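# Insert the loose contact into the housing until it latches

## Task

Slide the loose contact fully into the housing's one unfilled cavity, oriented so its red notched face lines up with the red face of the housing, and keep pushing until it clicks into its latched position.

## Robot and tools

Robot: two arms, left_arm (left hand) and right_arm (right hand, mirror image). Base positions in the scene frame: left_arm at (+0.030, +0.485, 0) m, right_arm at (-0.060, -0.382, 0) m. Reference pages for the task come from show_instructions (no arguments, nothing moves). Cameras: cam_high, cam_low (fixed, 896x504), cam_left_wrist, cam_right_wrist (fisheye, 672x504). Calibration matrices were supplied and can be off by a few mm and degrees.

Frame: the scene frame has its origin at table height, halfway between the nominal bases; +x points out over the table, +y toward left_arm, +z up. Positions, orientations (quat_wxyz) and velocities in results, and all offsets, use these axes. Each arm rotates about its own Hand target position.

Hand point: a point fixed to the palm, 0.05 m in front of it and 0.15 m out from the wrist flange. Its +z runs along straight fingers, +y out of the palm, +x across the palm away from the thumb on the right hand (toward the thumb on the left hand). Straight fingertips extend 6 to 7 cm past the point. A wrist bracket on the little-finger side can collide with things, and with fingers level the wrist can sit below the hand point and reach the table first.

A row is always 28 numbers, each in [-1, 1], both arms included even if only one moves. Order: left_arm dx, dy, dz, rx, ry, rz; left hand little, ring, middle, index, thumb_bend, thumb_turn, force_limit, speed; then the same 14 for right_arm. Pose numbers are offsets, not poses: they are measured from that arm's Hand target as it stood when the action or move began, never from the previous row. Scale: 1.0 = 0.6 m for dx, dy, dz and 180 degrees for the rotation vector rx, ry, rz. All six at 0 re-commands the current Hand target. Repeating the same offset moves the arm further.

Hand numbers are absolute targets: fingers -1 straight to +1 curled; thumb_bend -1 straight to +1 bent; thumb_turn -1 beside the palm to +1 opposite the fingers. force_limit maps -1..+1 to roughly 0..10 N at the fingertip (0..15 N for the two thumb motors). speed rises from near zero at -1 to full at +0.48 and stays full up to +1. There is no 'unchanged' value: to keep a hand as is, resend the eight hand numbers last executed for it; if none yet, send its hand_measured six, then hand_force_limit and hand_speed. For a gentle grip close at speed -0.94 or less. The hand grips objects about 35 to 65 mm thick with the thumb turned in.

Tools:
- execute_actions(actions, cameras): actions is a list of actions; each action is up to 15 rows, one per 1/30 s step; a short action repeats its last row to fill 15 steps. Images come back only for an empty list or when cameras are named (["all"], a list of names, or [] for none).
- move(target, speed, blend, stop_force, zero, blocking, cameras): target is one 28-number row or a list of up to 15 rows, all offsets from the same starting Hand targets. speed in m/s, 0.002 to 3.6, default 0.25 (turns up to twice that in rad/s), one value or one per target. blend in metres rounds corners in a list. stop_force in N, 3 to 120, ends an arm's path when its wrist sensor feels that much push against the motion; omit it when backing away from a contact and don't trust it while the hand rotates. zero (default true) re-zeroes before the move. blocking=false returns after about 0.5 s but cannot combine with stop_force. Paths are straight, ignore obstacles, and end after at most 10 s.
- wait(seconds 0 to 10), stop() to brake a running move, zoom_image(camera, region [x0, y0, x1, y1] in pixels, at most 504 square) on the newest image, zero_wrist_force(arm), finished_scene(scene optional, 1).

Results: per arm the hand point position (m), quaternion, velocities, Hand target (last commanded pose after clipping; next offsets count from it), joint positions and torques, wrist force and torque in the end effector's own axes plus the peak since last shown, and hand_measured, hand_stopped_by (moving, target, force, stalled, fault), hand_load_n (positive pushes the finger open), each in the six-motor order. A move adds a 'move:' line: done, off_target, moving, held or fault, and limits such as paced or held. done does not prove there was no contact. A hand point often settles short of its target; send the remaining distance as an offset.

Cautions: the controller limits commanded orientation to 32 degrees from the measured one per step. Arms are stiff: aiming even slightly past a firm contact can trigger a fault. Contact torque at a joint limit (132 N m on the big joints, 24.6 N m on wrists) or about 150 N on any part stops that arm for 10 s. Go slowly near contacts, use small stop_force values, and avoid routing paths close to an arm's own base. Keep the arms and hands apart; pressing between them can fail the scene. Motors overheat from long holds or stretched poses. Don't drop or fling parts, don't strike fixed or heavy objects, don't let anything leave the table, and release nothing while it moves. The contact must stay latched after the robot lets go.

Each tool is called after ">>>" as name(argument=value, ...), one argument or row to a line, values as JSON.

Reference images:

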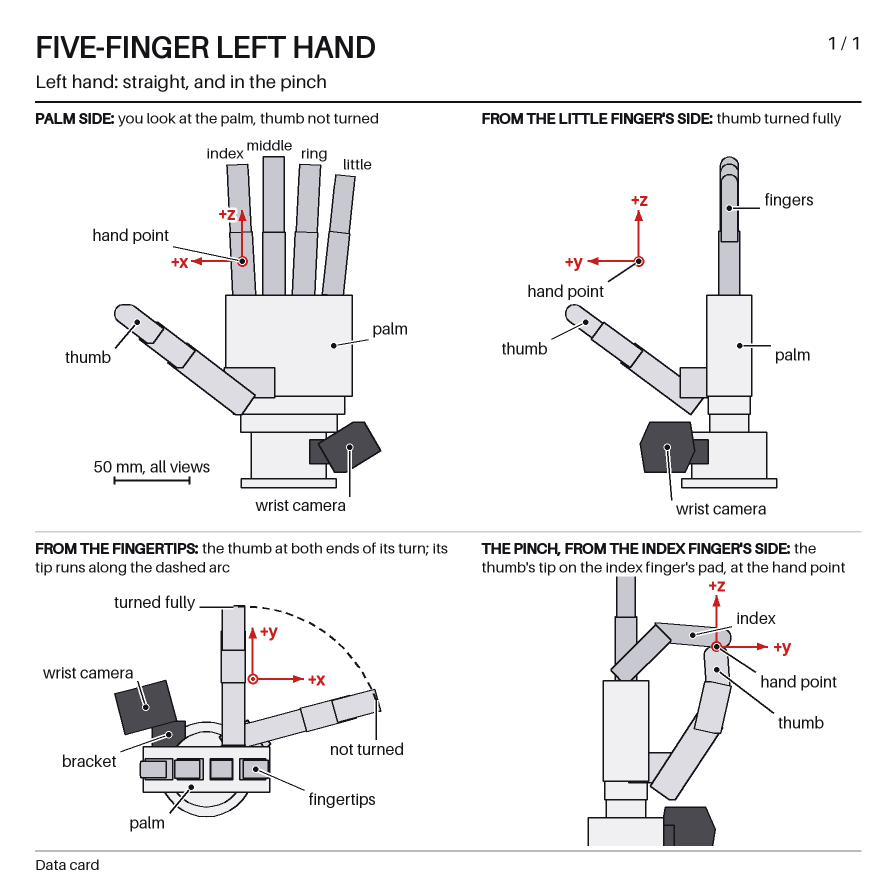

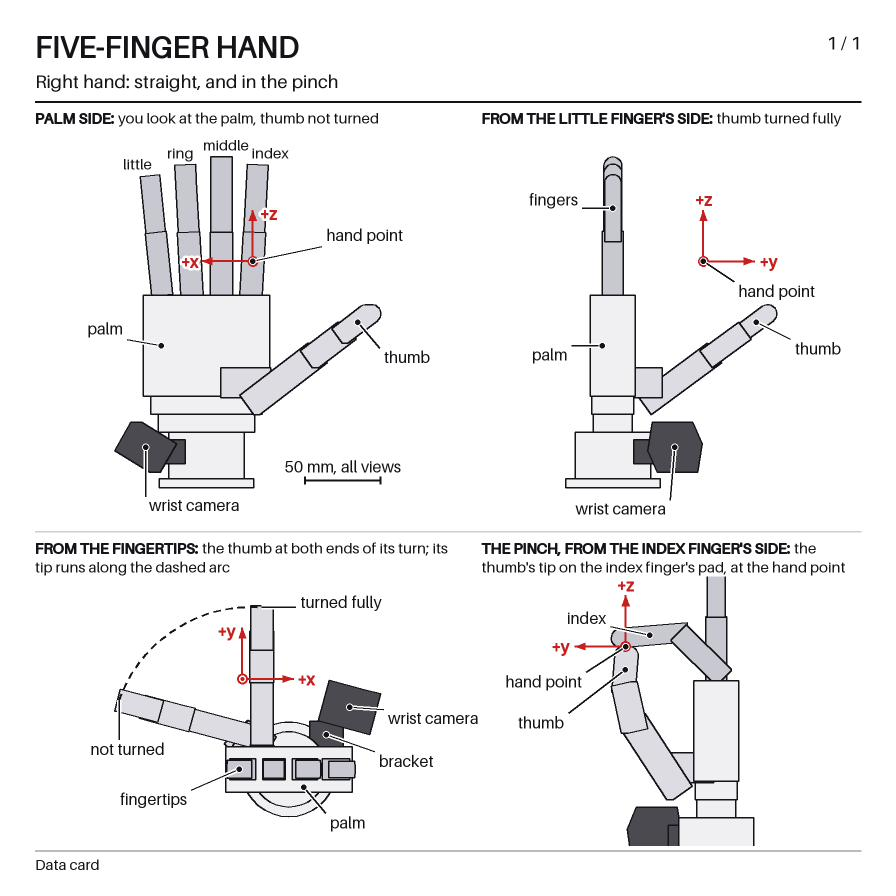

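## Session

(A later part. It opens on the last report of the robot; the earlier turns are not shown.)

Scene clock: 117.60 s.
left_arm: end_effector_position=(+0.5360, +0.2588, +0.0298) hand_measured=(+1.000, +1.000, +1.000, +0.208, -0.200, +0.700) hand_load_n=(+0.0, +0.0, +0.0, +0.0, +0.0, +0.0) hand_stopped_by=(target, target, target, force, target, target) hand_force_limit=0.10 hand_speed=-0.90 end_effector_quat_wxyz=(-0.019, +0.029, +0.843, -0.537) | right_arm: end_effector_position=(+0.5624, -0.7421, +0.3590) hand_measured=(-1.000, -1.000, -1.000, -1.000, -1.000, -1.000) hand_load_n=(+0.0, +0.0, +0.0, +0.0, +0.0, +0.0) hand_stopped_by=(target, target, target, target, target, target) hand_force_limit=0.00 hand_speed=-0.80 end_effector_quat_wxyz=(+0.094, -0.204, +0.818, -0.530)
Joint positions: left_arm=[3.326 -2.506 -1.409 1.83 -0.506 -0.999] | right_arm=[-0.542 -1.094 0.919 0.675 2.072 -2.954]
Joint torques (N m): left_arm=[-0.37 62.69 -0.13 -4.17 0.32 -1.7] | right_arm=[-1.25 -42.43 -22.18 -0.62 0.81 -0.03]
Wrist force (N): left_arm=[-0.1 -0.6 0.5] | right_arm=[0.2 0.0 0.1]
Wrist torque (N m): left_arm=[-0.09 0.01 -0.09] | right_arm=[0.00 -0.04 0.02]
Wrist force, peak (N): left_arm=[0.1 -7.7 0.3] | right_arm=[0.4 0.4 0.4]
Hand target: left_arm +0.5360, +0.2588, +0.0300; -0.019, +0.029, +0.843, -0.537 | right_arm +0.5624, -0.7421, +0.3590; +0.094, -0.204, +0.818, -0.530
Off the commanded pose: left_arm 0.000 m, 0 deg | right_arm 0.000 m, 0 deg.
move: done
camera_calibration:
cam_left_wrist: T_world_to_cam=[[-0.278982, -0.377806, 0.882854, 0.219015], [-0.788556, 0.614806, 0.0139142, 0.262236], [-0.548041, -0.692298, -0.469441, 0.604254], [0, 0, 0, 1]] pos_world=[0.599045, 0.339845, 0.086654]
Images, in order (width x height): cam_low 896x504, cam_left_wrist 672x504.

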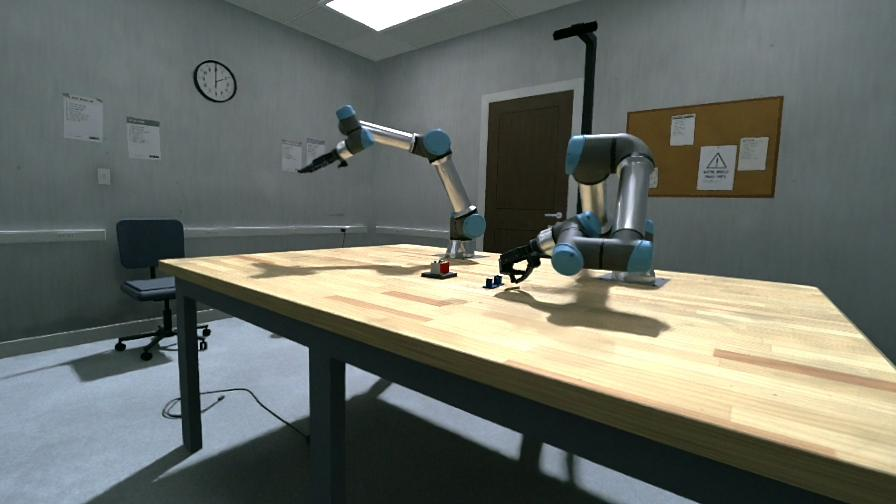

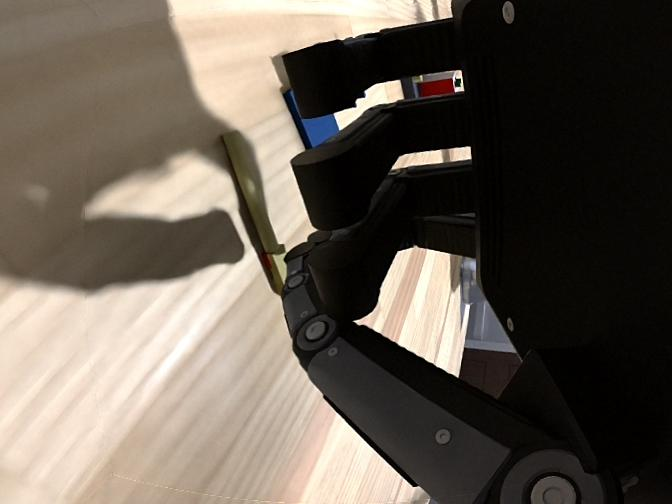

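>>> move(
  target=[0, 0, 0.1, 0,0,0, 1, 1, 1, -0.05, -0.12, 0.55, 0.1, -0.3, 0,0,0,0,0,0, -1,-1,-1,-1,-1,-1, 0, -0.8],
  speed=0.15,
  cameras=["cam_left_wrist", "cam_low", "cam_high"],
)

>>> zoom_image(
  camera="cam_left_wrist",
  region=[140, 140, 290, 320],
)

>>> zoom_image(
  camera="cam_left_wrist",
  region=[250, 190, 410, 350],
)

Scene clock: 127.23 s.
left_arm: end_effector_position=(+0.5360, +0.2588, +0.0899) hand_measured=(+1.000, +1.000, +1.000, -0.050, -0.120, +0.550) hand_load_n=(+0.0, +0.0, +0.0, +0.0, +0.0, +0.0) hand_stopped_by=(target, target, target, target, target, target) hand_force_limit=0.10 hand_speed=-0.30 end_effector_quat_wxyz=(-0.020, +0.029, +0.843, -0.537) | right_arm: end_effector_position=(+0.5624, -0.7421, +0.3590) hand_measured=(-1.000, -1.000, -1.000, -1.000, -1.000, -1.000) hand_load_n=(+0.0, +0.0, +0.0, +0.0, +0.0, -0.5) hand_stopped_by=(target, target, target, target, target, target) hand_force_limit=0.00 hand_speed=-0.80 end_effector_quat_wxyz=(+0.094, -0.204, +0.818, -0.530)
Joint positions: left_arm=[3.326 -2.411 -1.406 1.732 -0.506 -0.999] | right_arm=[-0.542 -1.094 0.919 0.675 2.072 -2.954]
Joint torques (N m): left_arm=[8.47 61.1 27.15 -4 -0.46 2.89] | right_arm=[-0.83 -42.64 -22.23 -0.68 0.87 -0.03]
Wrist force (N): left_arm=[0.0 -0.5 0.5] | right_arm=[-0.1 0.2 0.1]
Wrist torque (N m): left_arm=[-0.08 0.00 -0.08] | right_arm=[0.03 0.01 0.00]
Wrist force, peak (N): left_arm=[0.1 -1.6 0.3] | right_arm=[0.3 0.3 0.5]
Hand target: left_arm +0.5360, +0.2588, +0.0900; -0.019, +0.029, +0.843, -0.537 | right_arm +0.5624, -0.7421, +0.3590; +0.094, -0.204, +0.818, -0.530
Off the commanded pose: left_arm 0.000 m, 0 deg | right_arm 0.000 m, 0 deg.
move: done
camera_calibration:
cam_left_wrist: T_world_to_cam=[[-0.278982, -0.377806, 0.882854, 0.166044], [-0.788556, 0.614806, 0.0139142, 0.261402], [-0.548041, -0.692298, -0.469441, 0.63242], [0, 0, 0, 1]] pos_world=[0.599045, 0.339845, 0.146654]
Images, in order (width x height): cam_high 896x504, cam_low 896x504, cam_left_wrist 672x504.

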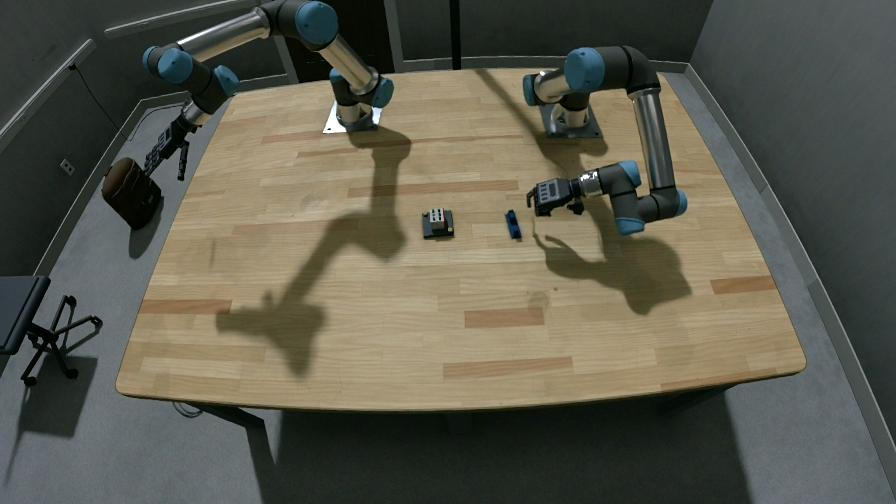

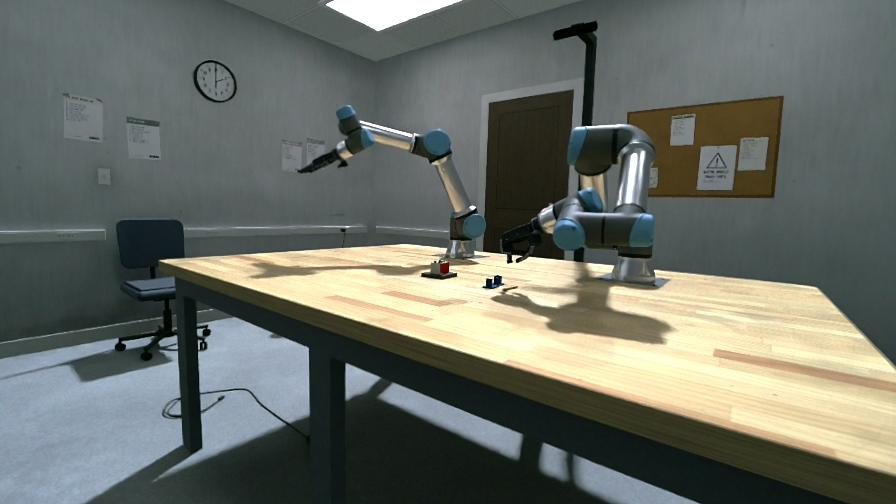

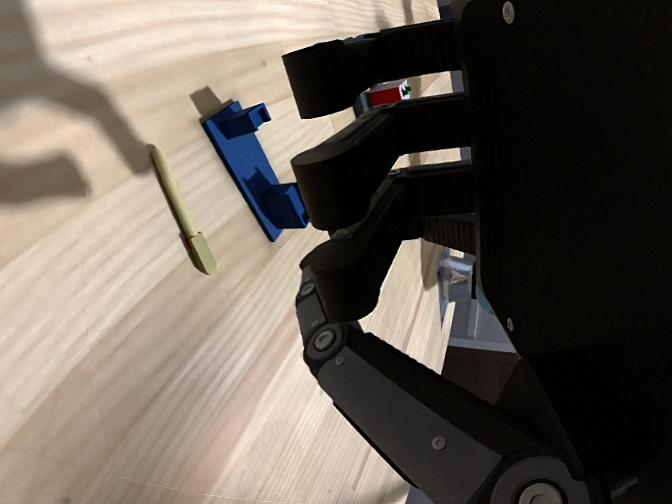

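Scaled by 2.800 from the camera's 672x504 image, which has a finer 960x720 frame.

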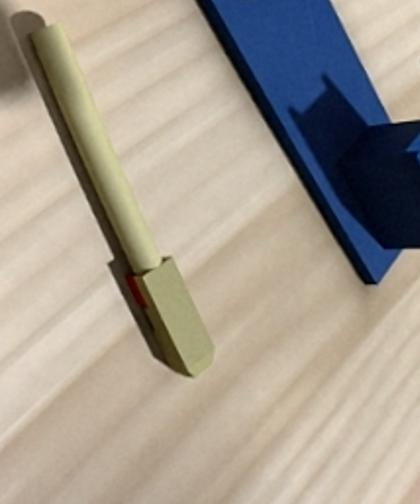

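Scaled by 3.150 from the camera's 672x504 image, which has a finer 960x720 frame.

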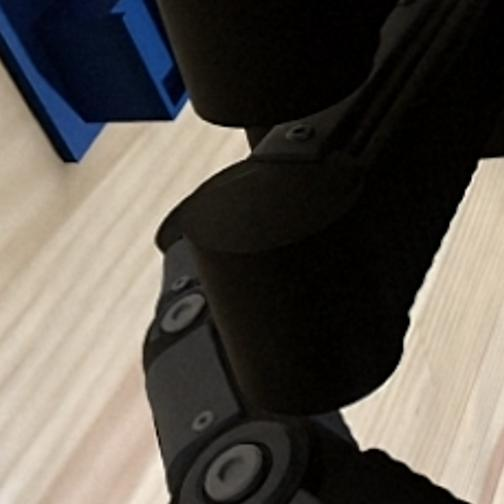

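>>> move(
  target=[
    [0.0805, -0.0062, -0.03, 0,0,0, 1, 1, 1, -0.05, -0.12, 0.55, 0.1, -0.3, 0,0,0,0,0,0, -1,-1,-1,-1,-1,-1, 0, -0.8],
    [0.0805, -0.0062, -0.1233, 0,0,0, 1, 1, 1, -0.05, -0.12, 0.55, 0.1, -0.3, 0,0,0,0,0,0, -1,-1,-1,-1,-1,-1, 0, -0.8],
  ],
  speed=0.1,
  cameras=["cam_low"],
)

>>> zoom_image(
  camera="cam_low",
  region=[480, 255, 530, 305],
)

Scene clock: 132.27 s.
left_arm: end_effector_position=(+0.5843, +0.2552, +0.0161) hand_measured=(+1.000, +1.000, +1.000, -0.050, -0.120, +0.550) hand_load_n=(+0.0, +0.0, +0.0, +0.0, +0.0, +0.0) hand_stopped_by=(target, target, target, target, target, target) hand_force_limit=0.10 hand_speed=-0.30 end_effector_quat_wxyz=(-0.019, +0.029, +0.843, -0.537) | right_arm: end_effector_position=(+0.5624, -0.7421, +0.3590) hand_measured=(-1.000, -1.000, -1.000, -1.000, -1.000, -1.000) hand_load_n=(+0.0, +0.0, +0.0, +0.0, +0.0, -0.5) hand_stopped_by=(target, target, target, target, target, target) hand_force_limit=0.00 hand_speed=-0.80 end_effector_quat_wxyz=(+0.094, -0.204, +0.818, -0.530)
Joint positions: left_arm=[3.304 -2.617 -1.199 1.767 -0.496 -1.039] | right_arm=[-0.542 -1.094 0.919 0.675 2.072 -2.954]
Joint torques (N m): left_arm=[-8.41 41.06 27.45 -0.84 2.8 -2.61] | right_arm=[-1.05 -42.8 -22.33 -0.66 1 -0.06]
Wrist force (N): left_arm=[0.1 -0.1 0.4] | right_arm=[0.3 0.1 0.2]
Wrist torque (N m): left_arm=[-0.02 -0.02 -0.01] | right_arm=[0.00 -0.06 0.02]
Wrist force, peak (N): left_arm=[0.5 -1.3 0.4] | right_arm=[0.5 0.2 0.3]
Hand target: left_arm +0.5843, +0.2551, +0.0160; -0.019, +0.029, +0.843, -0.537 | right_arm +0.5624, -0.7421, +0.3590; +0.094, -0.204, +0.818, -0.530
Off the commanded pose: left_arm 0.000 m, 0 deg | right_arm 0.000 m, 0 deg.
move: done
Images, in order (width x height): cam_low 896x504.

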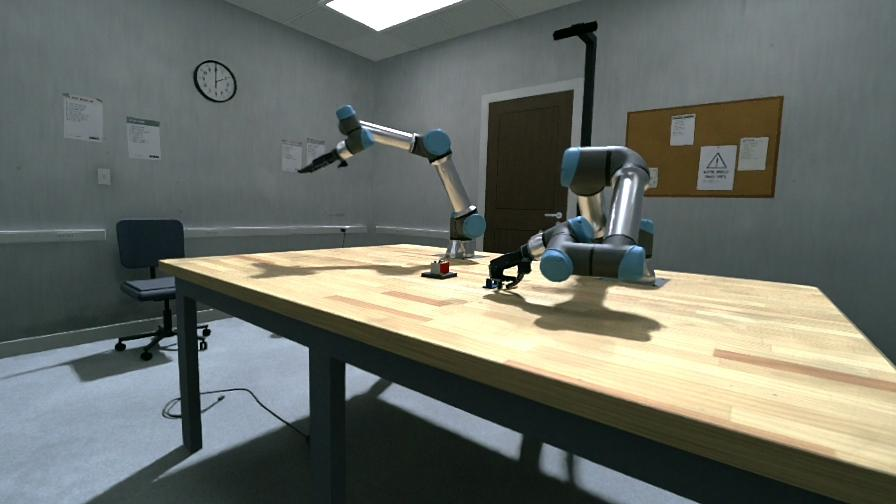

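Scaled by 10.080 from the camera's 896x504 image, which has a finer 1280x720 frame.

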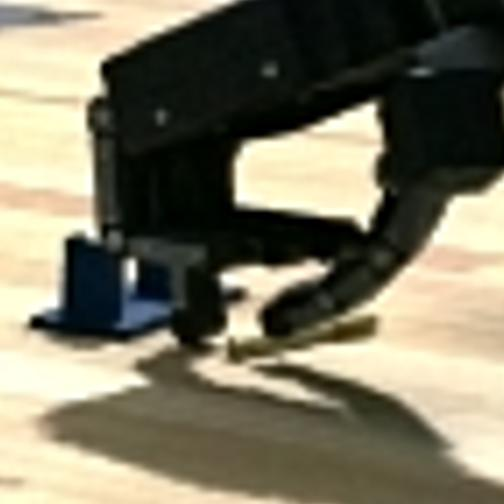

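>>> move(
  target=[0, 0.037, 0, 0,0,0, 1, 1, 1, -0.05, -0.12, 0.55, 0.1, -0.3, 0,0,0,0,0,0, -1,-1,-1,-1,-1,-1, 0, -0.8],
  speed=0.04,
  stop_force=8,
  cameras=["cam_left_wrist","cam_low"],
)

>>> zoom_image(
  camera="cam_low",
  region=[480, 255, 530, 305],
)

Scene clock: 134.13 s.
left_arm: end_effector_position=(+0.5843, +0.2773, +0.0160) hand_measured=(+1.000, +1.000, +1.000, -0.050, -0.120, +0.550) hand_load_n=(+0.0, +0.0, +0.0, +0.0, +0.0, +0.0) hand_stopped_by=(target, target, target, target, target, target) hand_force_limit=0.10 hand_speed=-0.30 end_effector_quat_wxyz=(-0.019, +0.029, +0.843, -0.537) | right_arm: end_effector_position=(+0.5624, -0.7421, +0.3590) hand_measured=(-1.000, -1.000, -1.000, -1.000, -1.000, -1.000) hand_load_n=(+0.0, +0.0, +0.0, +0.0, +0.0, +0.0) hand_stopped_by=(target, target, target, target, target, target) hand_force_limit=0.00 hand_speed=-0.80 end_effector_quat_wxyz=(+0.094, -0.204, +0.818, -0.530)
Joint positions: left_arm=[3.341 -2.619 -1.213 1.723 -0.514 -0.972] | right_arm=[-0.542 -1.094 0.919 0.675 2.072 -2.954]
Joint torques (N m): left_arm=[7.8 40.06 1 -4.07 -0.3 2.7] | right_arm=[-1.08 -43.16 -21.91 -0.6 0.9 -0.03]
Wrist force (N): left_arm=[0.2 -0.6 0.4] | right_arm=[-0.1 -0.1 0.1]
Wrist torque (N m): left_arm=[-0.09 -0.03 -0.07] | right_arm=[-0.02 0.01 -0.01]
Wrist force, peak (N): left_arm=[-0.1 -0.7 0.7] | right_arm=[0.5 0.1 0.5]
Hand target: left_arm +0.5843, +0.2773, +0.0160; -0.019, +0.029, +0.843, -0.537 | right_arm +0.5624, -0.7421, +0.3590; +0.094, -0.204, +0.818, -0.530
Off the commanded pose: left_arm 0.000 m, 0 deg | right_arm 0.000 m, 0 deg.
move: done
camera_calibration:
cam_left_wrist: T_world_to_cam=[[-0.278982, -0.377806, 0.882854, 0.251663], [-0.788556, 0.614806, 0.0139142, 0.289142], [-0.548041, -0.692298, -0.469441, 0.637053], [0, 0, 0, 1]] pos_world=[0.647345, 0.358345, 0.072854]
Images, in order (width x height): cam_low 896x504, cam_left_wrist 672x504.

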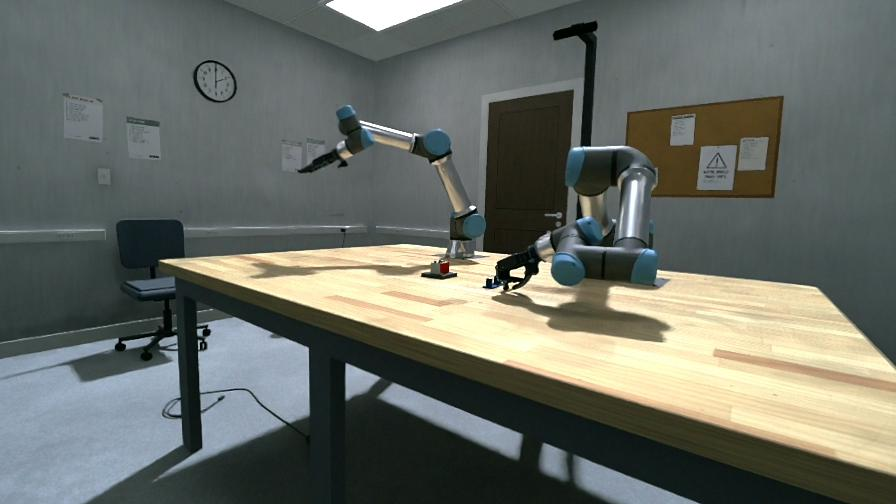

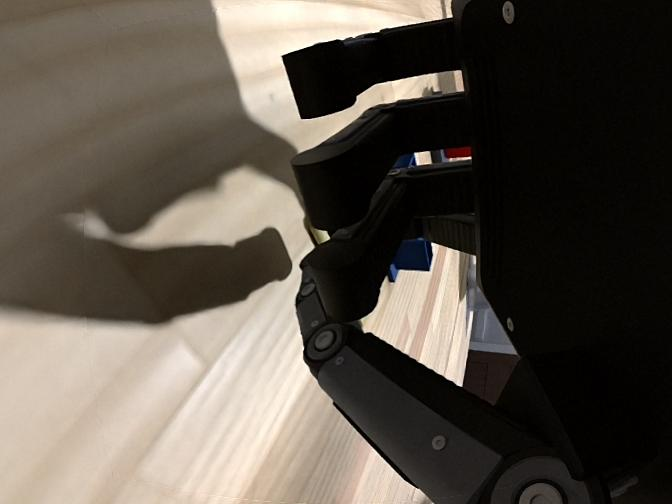

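Scaled by 10.080 from the camera's 896x504 image, which has a finer 1280x720 frame.

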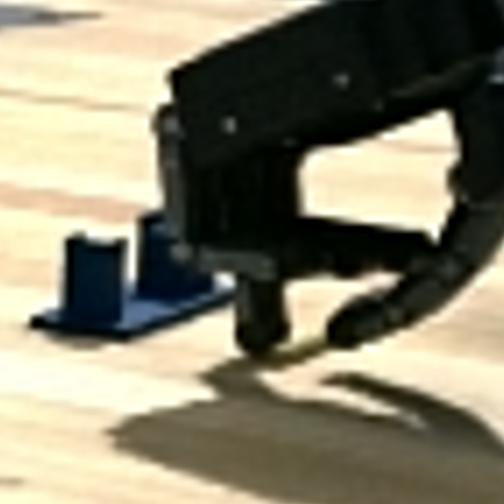

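>>> move(
  target=[0, 0, 0.14, 0,0,0, 1, 1, 1, -0.05, -0.12, 0.55, 0.1, -0.3, 0,0,0,0,0,0, -1,-1,-1,-1,-1,-1, 0, -0.8],
  speed=0.2,
  cameras=["cam_left_wrist","cam_low"],
)

>>> zoom_image(
  camera="cam_left_wrist",
  region=[110, 120, 260, 300],
)

Scene clock: 135.43 s.
left_arm: end_effector_position=(+0.5843, +0.2773, +0.0999) hand_measured=(+1.000, +1.000, +1.000, -0.050, -0.120, +0.550) hand_load_n=(+0.0, +0.0, +0.0, +0.0, +0.0, +0.0) hand_stopped_by=(target, target, target, target, target, target) hand_force_limit=0.10 hand_speed=-0.30 end_effector_quat_wxyz=(-0.020, +0.029, +0.843, -0.537) | right_arm: end_effector_position=(+0.5624, -0.7421, +0.3590) hand_measured=(-1.000, -1.000, -1.000, -1.000, -1.000, -1.000) hand_load_n=(+0.0, +0.0, +0.0, -0.5, +0.0, -0.5) hand_stopped_by=(target, target, target, target, target, target) hand_force_limit=0.00 hand_speed=-0.80 end_effector_quat_wxyz=(+0.094, -0.204, +0.818, -0.530)
Joint positions: left_arm=[3.341 -2.495 -1.211 1.597 -0.514 -0.972] | right_arm=[-0.542 -1.094 0.919 0.675 2.072 -2.954]
Joint torques (N m): left_arm=[7.98 67.12 28.62 -3.95 -0.31 2.94] | right_arm=[-0.84 -43.54 -22.15 -0.63 1 0.06]
Wrist force (N): left_arm=[-0.1 -0.3 0.6] | right_arm=[0.1 0.1 0.0]
Wrist torque (N m): left_arm=[-0.05 0.02 -0.09] | right_arm=[0.02 -0.02 0.01]
Wrist force, peak (N): left_arm=[0.0 -1.7 0.1] | right_arm=[0.2 0.4 0.3]
Hand target: left_arm +0.5843, +0.2773, +0.1000; -0.019, +0.029, +0.843, -0.537 | right_arm +0.5624, -0.7421, +0.3590; +0.094, -0.204, +0.818, -0.530
Off the commanded pose: left_arm 0.000 m, 0 deg | right_arm 0.000 m, 0 deg.
move: done
camera_calibration:
cam_left_wrist: T_world_to_cam=[[-0.278913, -0.377859, 0.882853, 0.177616], [-0.788581, 0.614772, 0.0139902, 0.288054], [-0.548039, -0.692299, -0.46944, 0.676323], [0, 0, 0, 1]] pos_world=[0.647345, 0.358245, 0.156654]
Images, in order (width x height): cam_low 896x504, cam_left_wrist 672x504.

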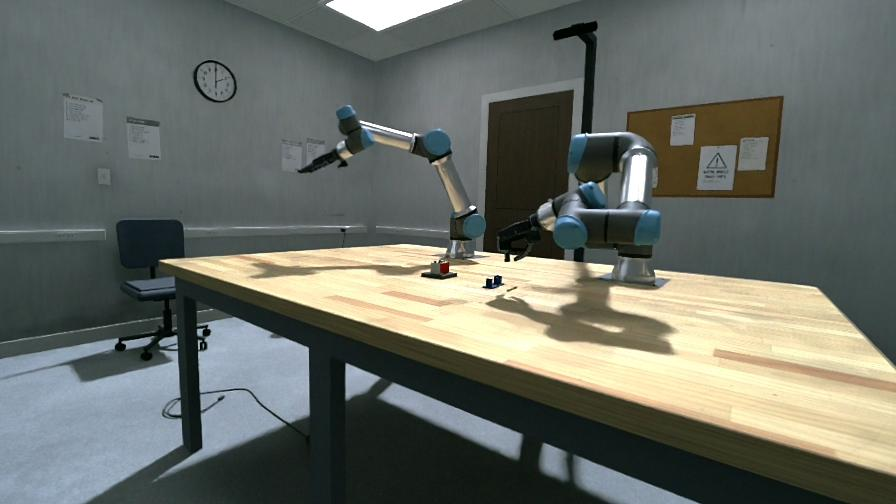

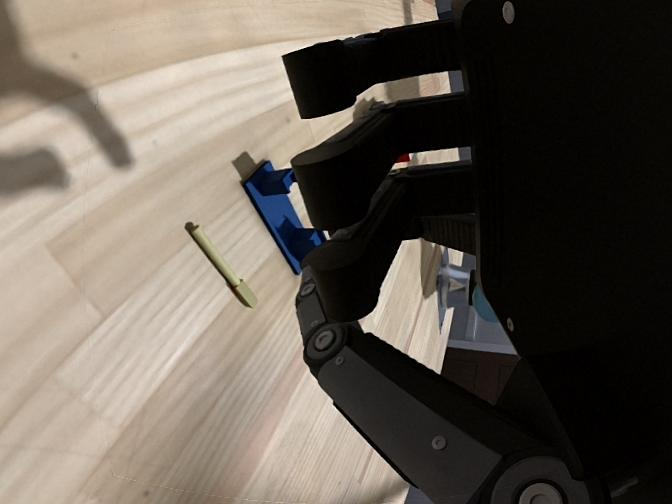

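Scaled by 2.800 from the camera's 672x504 image, which has a finer 960x720 frame.

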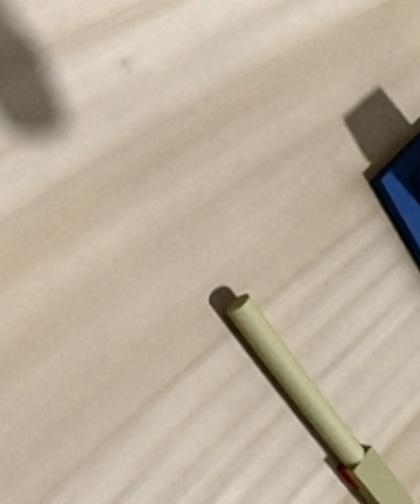

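>>> move(
  target=[-0.0445, -0.021, -0.0667, -0.0271,-0.3713,-0.0305, 1, 1, 1, -0.05, -0.1, 0.55, 0.1, -0.3, 0,0,0,0,0,0, -1,-1,-1,-1,-1,-1, 0, -0.8],
  speed=0.3,
  cameras=["cam_left_wrist","cam_low","cam_high"],
)

>>> zoom_image(
  camera="cam_low",
  region=[470, 230, 550, 310],
)

>>> zoom_image(
  camera="cam_left_wrist",
  region=[200, 100, 420, 320],
)

Scene clock: 140.73 s.
left_arm: end_effector_position=(+0.5576, +0.2647, +0.0600) hand_measured=(+1.000, +1.000, +1.000, -0.050, -0.100, +0.550) hand_load_n=(+0.0, +0.0, +0.0, +0.0, +0.0, +0.5) hand_stopped_by=(target, target, target, target, target, target) hand_force_limit=0.10 hand_speed=-0.30 end_effector_quat_wxyz=(+0.424, +0.359, +0.690, -0.464) | right_arm: end_effector_position=(+0.5624, -0.7421, +0.3590) hand_measured=(-1.000, -1.000, -1.000, -1.000, -1.000, -1.000) hand_load_n=(+0.0, +0.0, -0.5, +0.0, +0.0, -0.5) hand_stopped_by=(target, target, target, target, target, target) hand_force_limit=0.00 hand_speed=-0.80 end_effector_quat_wxyz=(+0.094, -0.204, +0.818, -0.530)
Joint positions: left_arm=[3.439 -2.326 -1.828 2.367 -0.216 -0.129] | right_arm=[-0.542 -1.094 0.919 0.675 2.072 -2.954]
Joint torques (N m): left_arm=[6.71 26.77 14.78 -3.83 3.72 3.06] | right_arm=[-1.15 -43.1 -22.19 -0.64 0.98 -0.06]
Wrist force (N): left_arm=[-0.3 0.1 -0.4] | right_arm=[0.2 0.1 0.3]
Wrist torque (N m): left_arm=[0.00 -0.04 -0.28] | right_arm=[0.01 -0.04 0.02]
Wrist force, peak (N): left_arm=[-0.1 -0.7 0.9] | right_arm=[0.2 0.6 0.1]
Hand target: left_arm +0.5576, +0.2647, +0.0600; +0.424, +0.359, +0.690, -0.464 | right_arm +0.5624, -0.7421, +0.3590; +0.094, -0.204, +0.818, -0.530
Off the commanded pose: left_arm 0.000 m, 0 deg | right_arm 0.000 m, 0 deg.
move: done
camera_calibration:
cam_left_wrist: T_world_to_cam=[[-0.9599, -0.263687, 0.095194, 0.597329], [-0.247278, 0.636388, -0.73066, 0.0123712], [0.132085, -0.7249, -0.676073, 0.276056], [0, 0, 0, 1]] pos_world=[0.539972, 0.349748, 0.138811]
Images, in order (width x height): cam_high 896x504, cam_low 896x504, cam_left_wrist 672x504.

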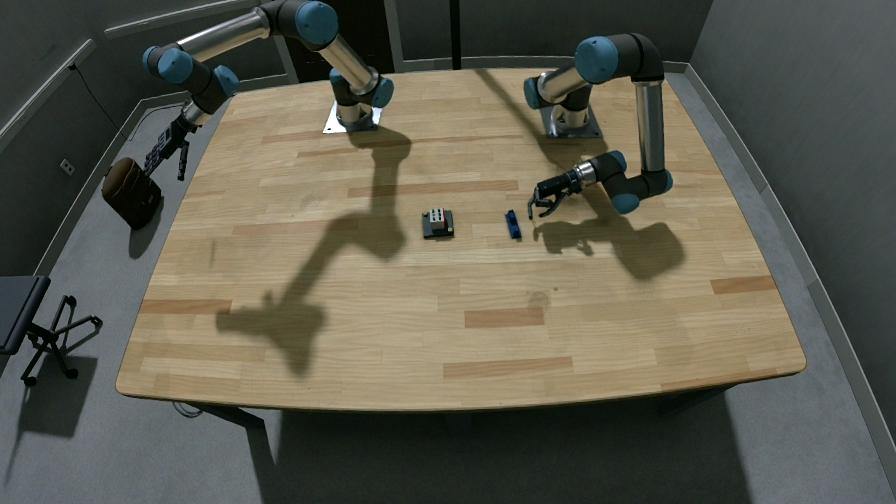

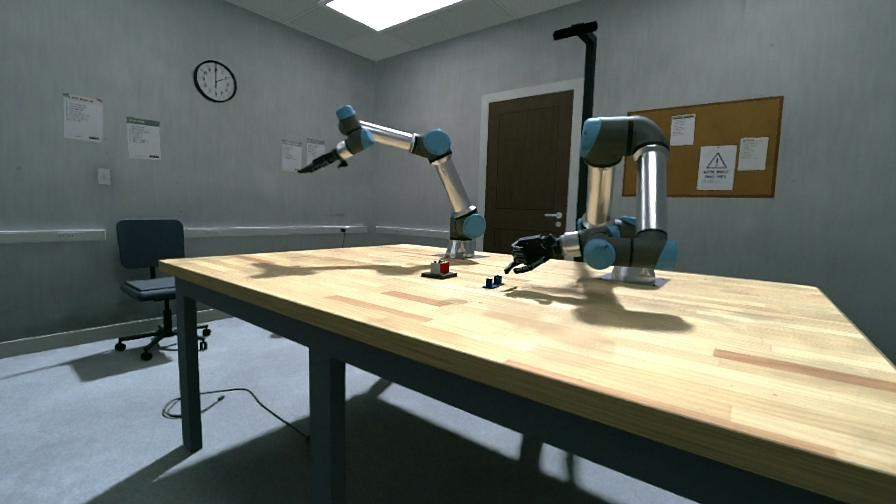

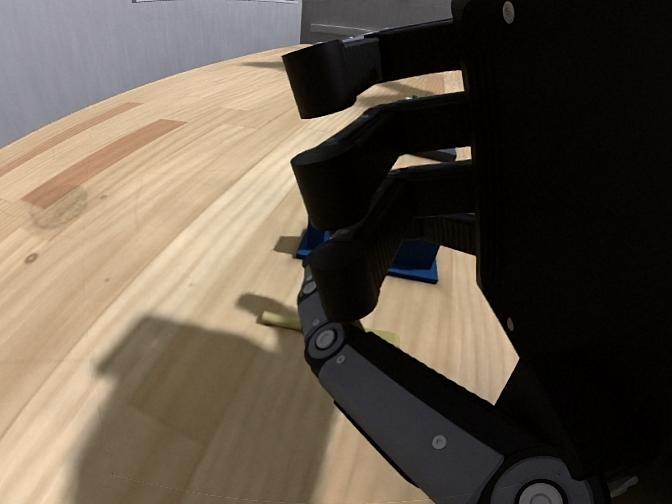

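Scaled by 6.300 from the camera's 896x504 image, which has a finer 1280x720 frame.

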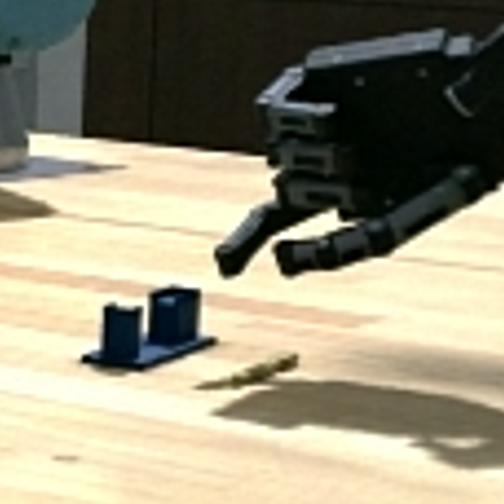

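Scaled by 2.291 from the camera's 672x504 image, which has a finer 960x720 frame.

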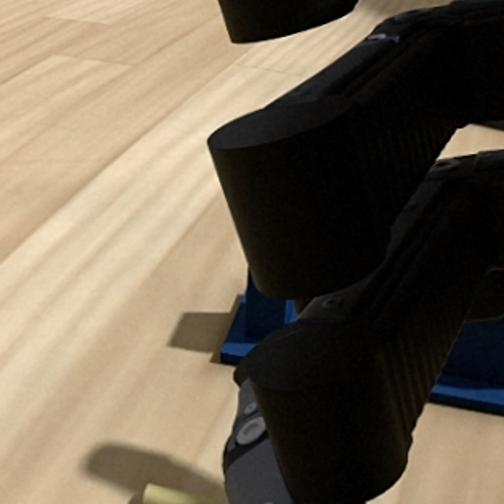

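>>> move(
  target=[0, 0, -0.0617, 0,0,0, 1, 1, 1, -0.05, -0.1, 0.55, 0.1, -0.3, 0,0,0,0,0,0, -1,-1,-1,-1,-1,-1, 0, -0.8],
  speed=0.08,
  cameras=["cam_left_wrist","cam_low"],
)

>>> zoom_image(
  camera="cam_low",
  region=[490, 255, 530, 300],
)

>>> zoom_image(
  camera="cam_left_wrist",
  region=[200, 180, 440, 400],
)

Scene clock: 142.10 s.
left_arm: end_effector_position=(+0.5576, +0.2648, +0.0230) hand_measured=(+1.000, +1.000, +1.000, -0.050, -0.100, +0.550) hand_load_n=(+0.0, +0.0, +0.0, +0.0, +0.0, +0.0) hand_stopped_by=(target, target, target, target, target, target) hand_force_limit=0.10 hand_speed=-0.30 end_effector_quat_wxyz=(+0.424, +0.359, +0.690, -0.464) | right_arm: end_effector_position=(+0.5624, -0.7421, +0.3590) hand_measured=(-1.000, -1.000, -1.000, -1.000, -1.000, -1.000) hand_load_n=(+0.0, +0.0, +0.0, +0.0, +0.0, +0.0) hand_stopped_by=(target, target, target, target, target, target) hand_force_limit=0.00 hand_speed=-0.80 end_effector_quat_wxyz=(+0.094, -0.204, +0.818, -0.530)
Joint positions: left_arm=[3.44 -2.404 -1.819 2.434 -0.216 -0.127] | right_arm=[-0.542 -1.094 0.919 0.675 2.072 -2.954]
Joint torques (N m): left_arm=[-9.9 26.69 21.48 -0.72 3.57 -3.26] | right_arm=[-0.9 -43.25 -22.29 -0.72 0.96 0.05]
Wrist force (N): left_arm=[-0.5 -0.2 -0.2] | right_arm=[0.2 0.2 0.3]
Wrist torque (N m): left_arm=[-0.05 -0.01 -0.20] | right_arm=[0.02 -0.04 0.02]
Wrist force, peak (N): left_arm=[-0.8 -0.5 -0.2] | right_arm=[0.0 0.5 0.5]
Hand target: left_arm +0.5576, +0.2647, +0.0230; +0.424, +0.359, +0.690, -0.464 | right_arm +0.5624, -0.7421, +0.3590; +0.094, -0.204, +0.818, -0.530
Off the commanded pose: left_arm 0.000 m, 0 deg | right_arm 0.000 m, 0 deg.
move: done
camera_calibration:
cam_left_wrist: T_world_to_cam=[[-0.959994, -0.263406, 0.0950252, 0.600848], [-0.24696, 0.636444, -0.730719, -0.0149117], [0.131997, -0.724953, -0.676033, 0.251176], [0, 0, 0, 1]] pos_world=[0.539973, 0.349848, 0.101811]
Images, in order (width x height): cam_low 896x504, cam_left_wrist 672x504.

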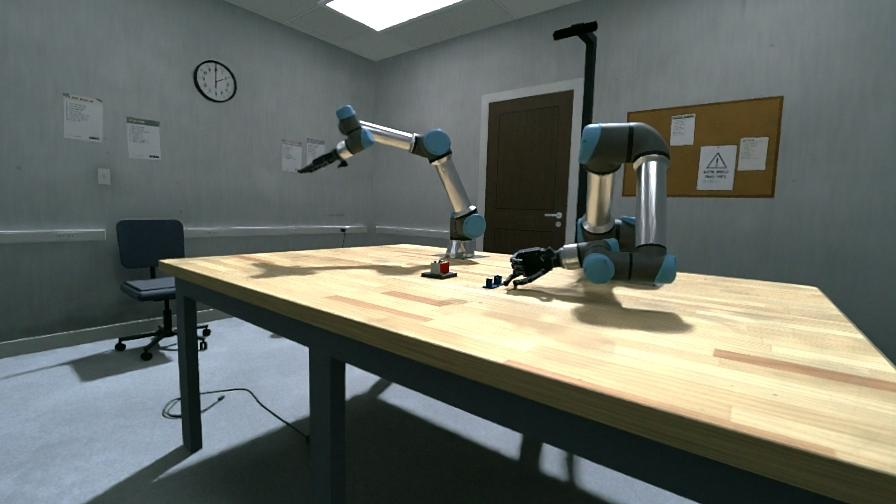

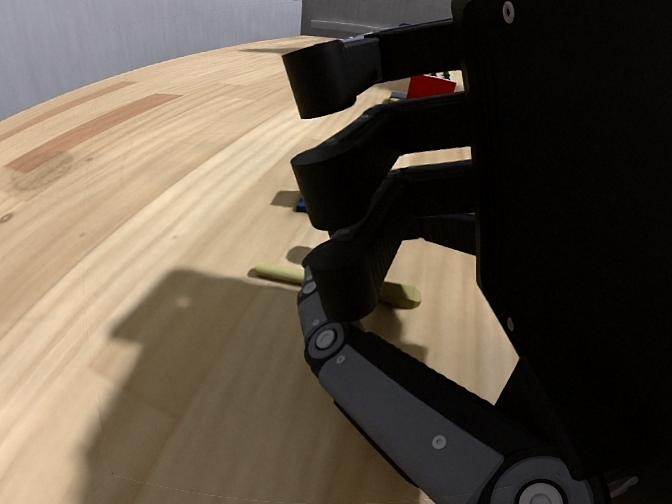

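Scaled by 11.200 from the camera's 896x504 image, which has a finer 1280x720 frame.

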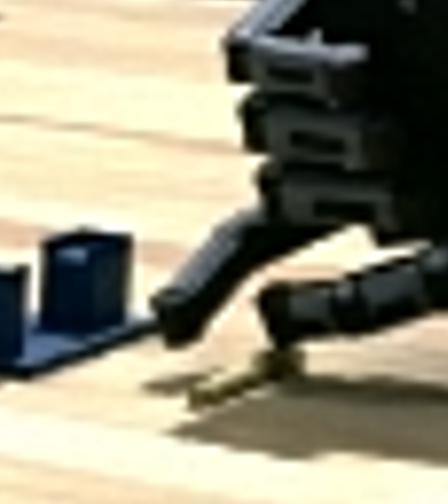

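Scaled by 2.100 from the camera's 672x504 image, which has a finer 960x720 frame.

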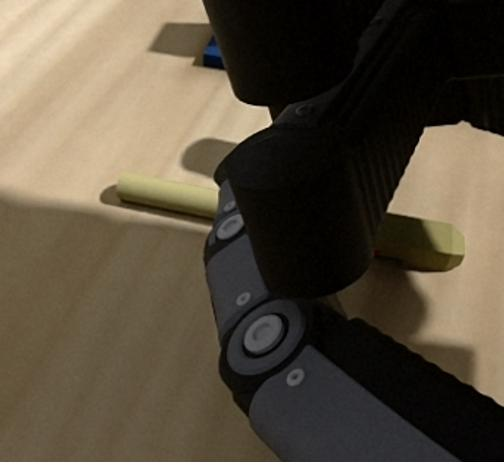

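>>> move(
  target=[0, 0, -0.0267, 0,0,0, 1, 1, 1, -0.05, -0.1, 0.55, 0.1, -0.3, 0,0,0,0,0,0, -1,-1,-1,-1,-1,-1, 0, -0.8],
  speed=0.007,
  stop_force=3,
  cameras=["cam_left_wrist","cam_low"],
)

>>> zoom_image(
  camera="cam_low",
  region=[490, 255, 530, 300],
)

>>> zoom_image(
  camera="cam_left_wrist",
  region=[200, 160, 440, 380],
)

Scene clock: 145.77 s.
left_arm: end_effector_position=(+0.5576, +0.2647, +0.0141) hand_measured=(+1.000, +1.000, +1.000, -0.050, -0.100, +0.550) hand_load_n=(+0.0, +0.0, +0.0, +0.0, +0.0, +0.0) hand_stopped_by=(target, target, target, target, target, target) hand_force_limit=0.10 hand_speed=-0.30 end_effector_quat_wxyz=(+0.424, +0.359, +0.690, -0.464) | right_arm: end_effector_position=(+0.5624, -0.7421, +0.3590) hand_measured=(-1.000, -1.000, -1.000, -1.000, -1.000, -1.000) hand_load_n=(+0.0, +0.0, +0.0, +0.0, +0.0, +0.0) hand_stopped_by=(target, target, target, target, target, target) hand_force_limit=0.00 hand_speed=-0.80 end_effector_quat_wxyz=(+0.094, -0.204, +0.818, -0.530)
Joint positions: left_arm=[3.439 -2.423 -1.815 2.449 -0.216 -0.127] | right_arm=[-0.542 -1.094 0.919 0.675 2.072 -2.954]
Joint torques (N m): left_arm=[-6.24 53.15 -5.61 -3.82 -0.84 2.44] | right_arm=[-0.77 -43.56 -22.66 -0.75 1.09 0.03]
Wrist force (N): left_arm=[-2.5 -2.1 -1.1] | right_arm=[0.3 0.3 0.3]
Wrist torque (N m): left_arm=[-0.02 -0.12 -0.18] | right_arm=[0.03 -0.05 0.03]
Wrist force, peak (N): left_arm=[-5.0 -3.1 -1.7] | right_arm=[0.5 0.5 0.3]
Hand target: left_arm +0.5576, +0.2647, +0.0141; +0.424, +0.359, +0.690, -0.464 (not the last commanded pose) | right_arm +0.5624, -0.7421, +0.3590; +0.094, -0.204, +0.818, -0.530
Off the commanded pose: left_arm 0.007 m, 0 deg | right_arm 0.000 m, 0 deg.
move: contact (left_arm)
camera_calibration:
cam_left_wrist: T_world_to_cam=[[-0.960008, -0.263394, 0.0949083, 0.601778], [-0.246855, 0.636407, -0.730786, -0.0213642], [0.132084, -0.724989, -0.675976, 0.245034], [0, 0, 0, 1]] pos_world=[0.540073, 0.349748, 0.0929107]
Images, in order (width x height): cam_low 896x504, cam_left_wrist 672x504.

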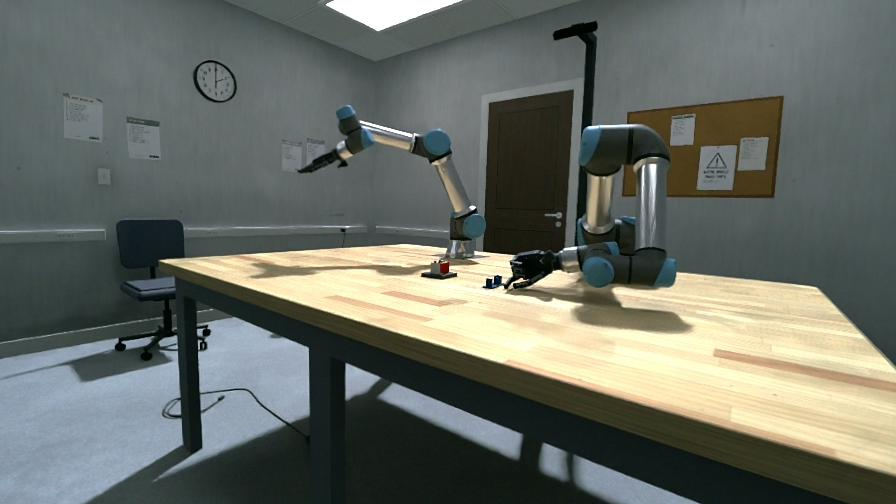

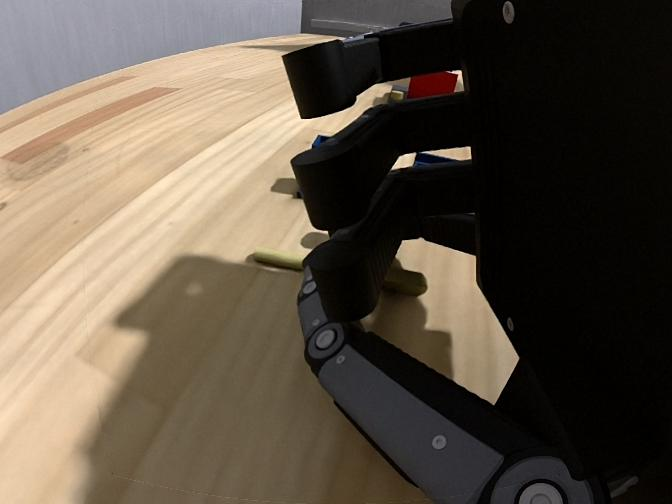

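Scaled by 11.200 from the camera's 896x504 image, which has a finer 1280x720 frame.

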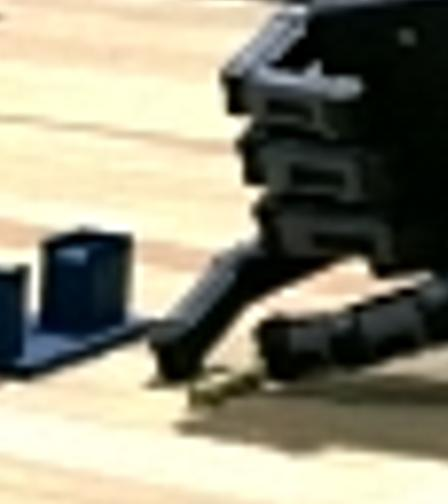

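Scaled by 2.100 from the camera's 672x504 image, which has a finer 960x720 frame.

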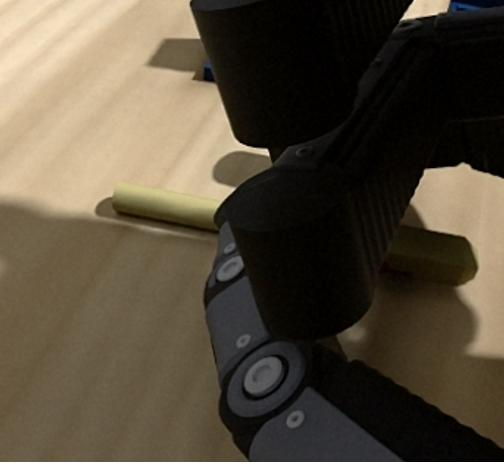

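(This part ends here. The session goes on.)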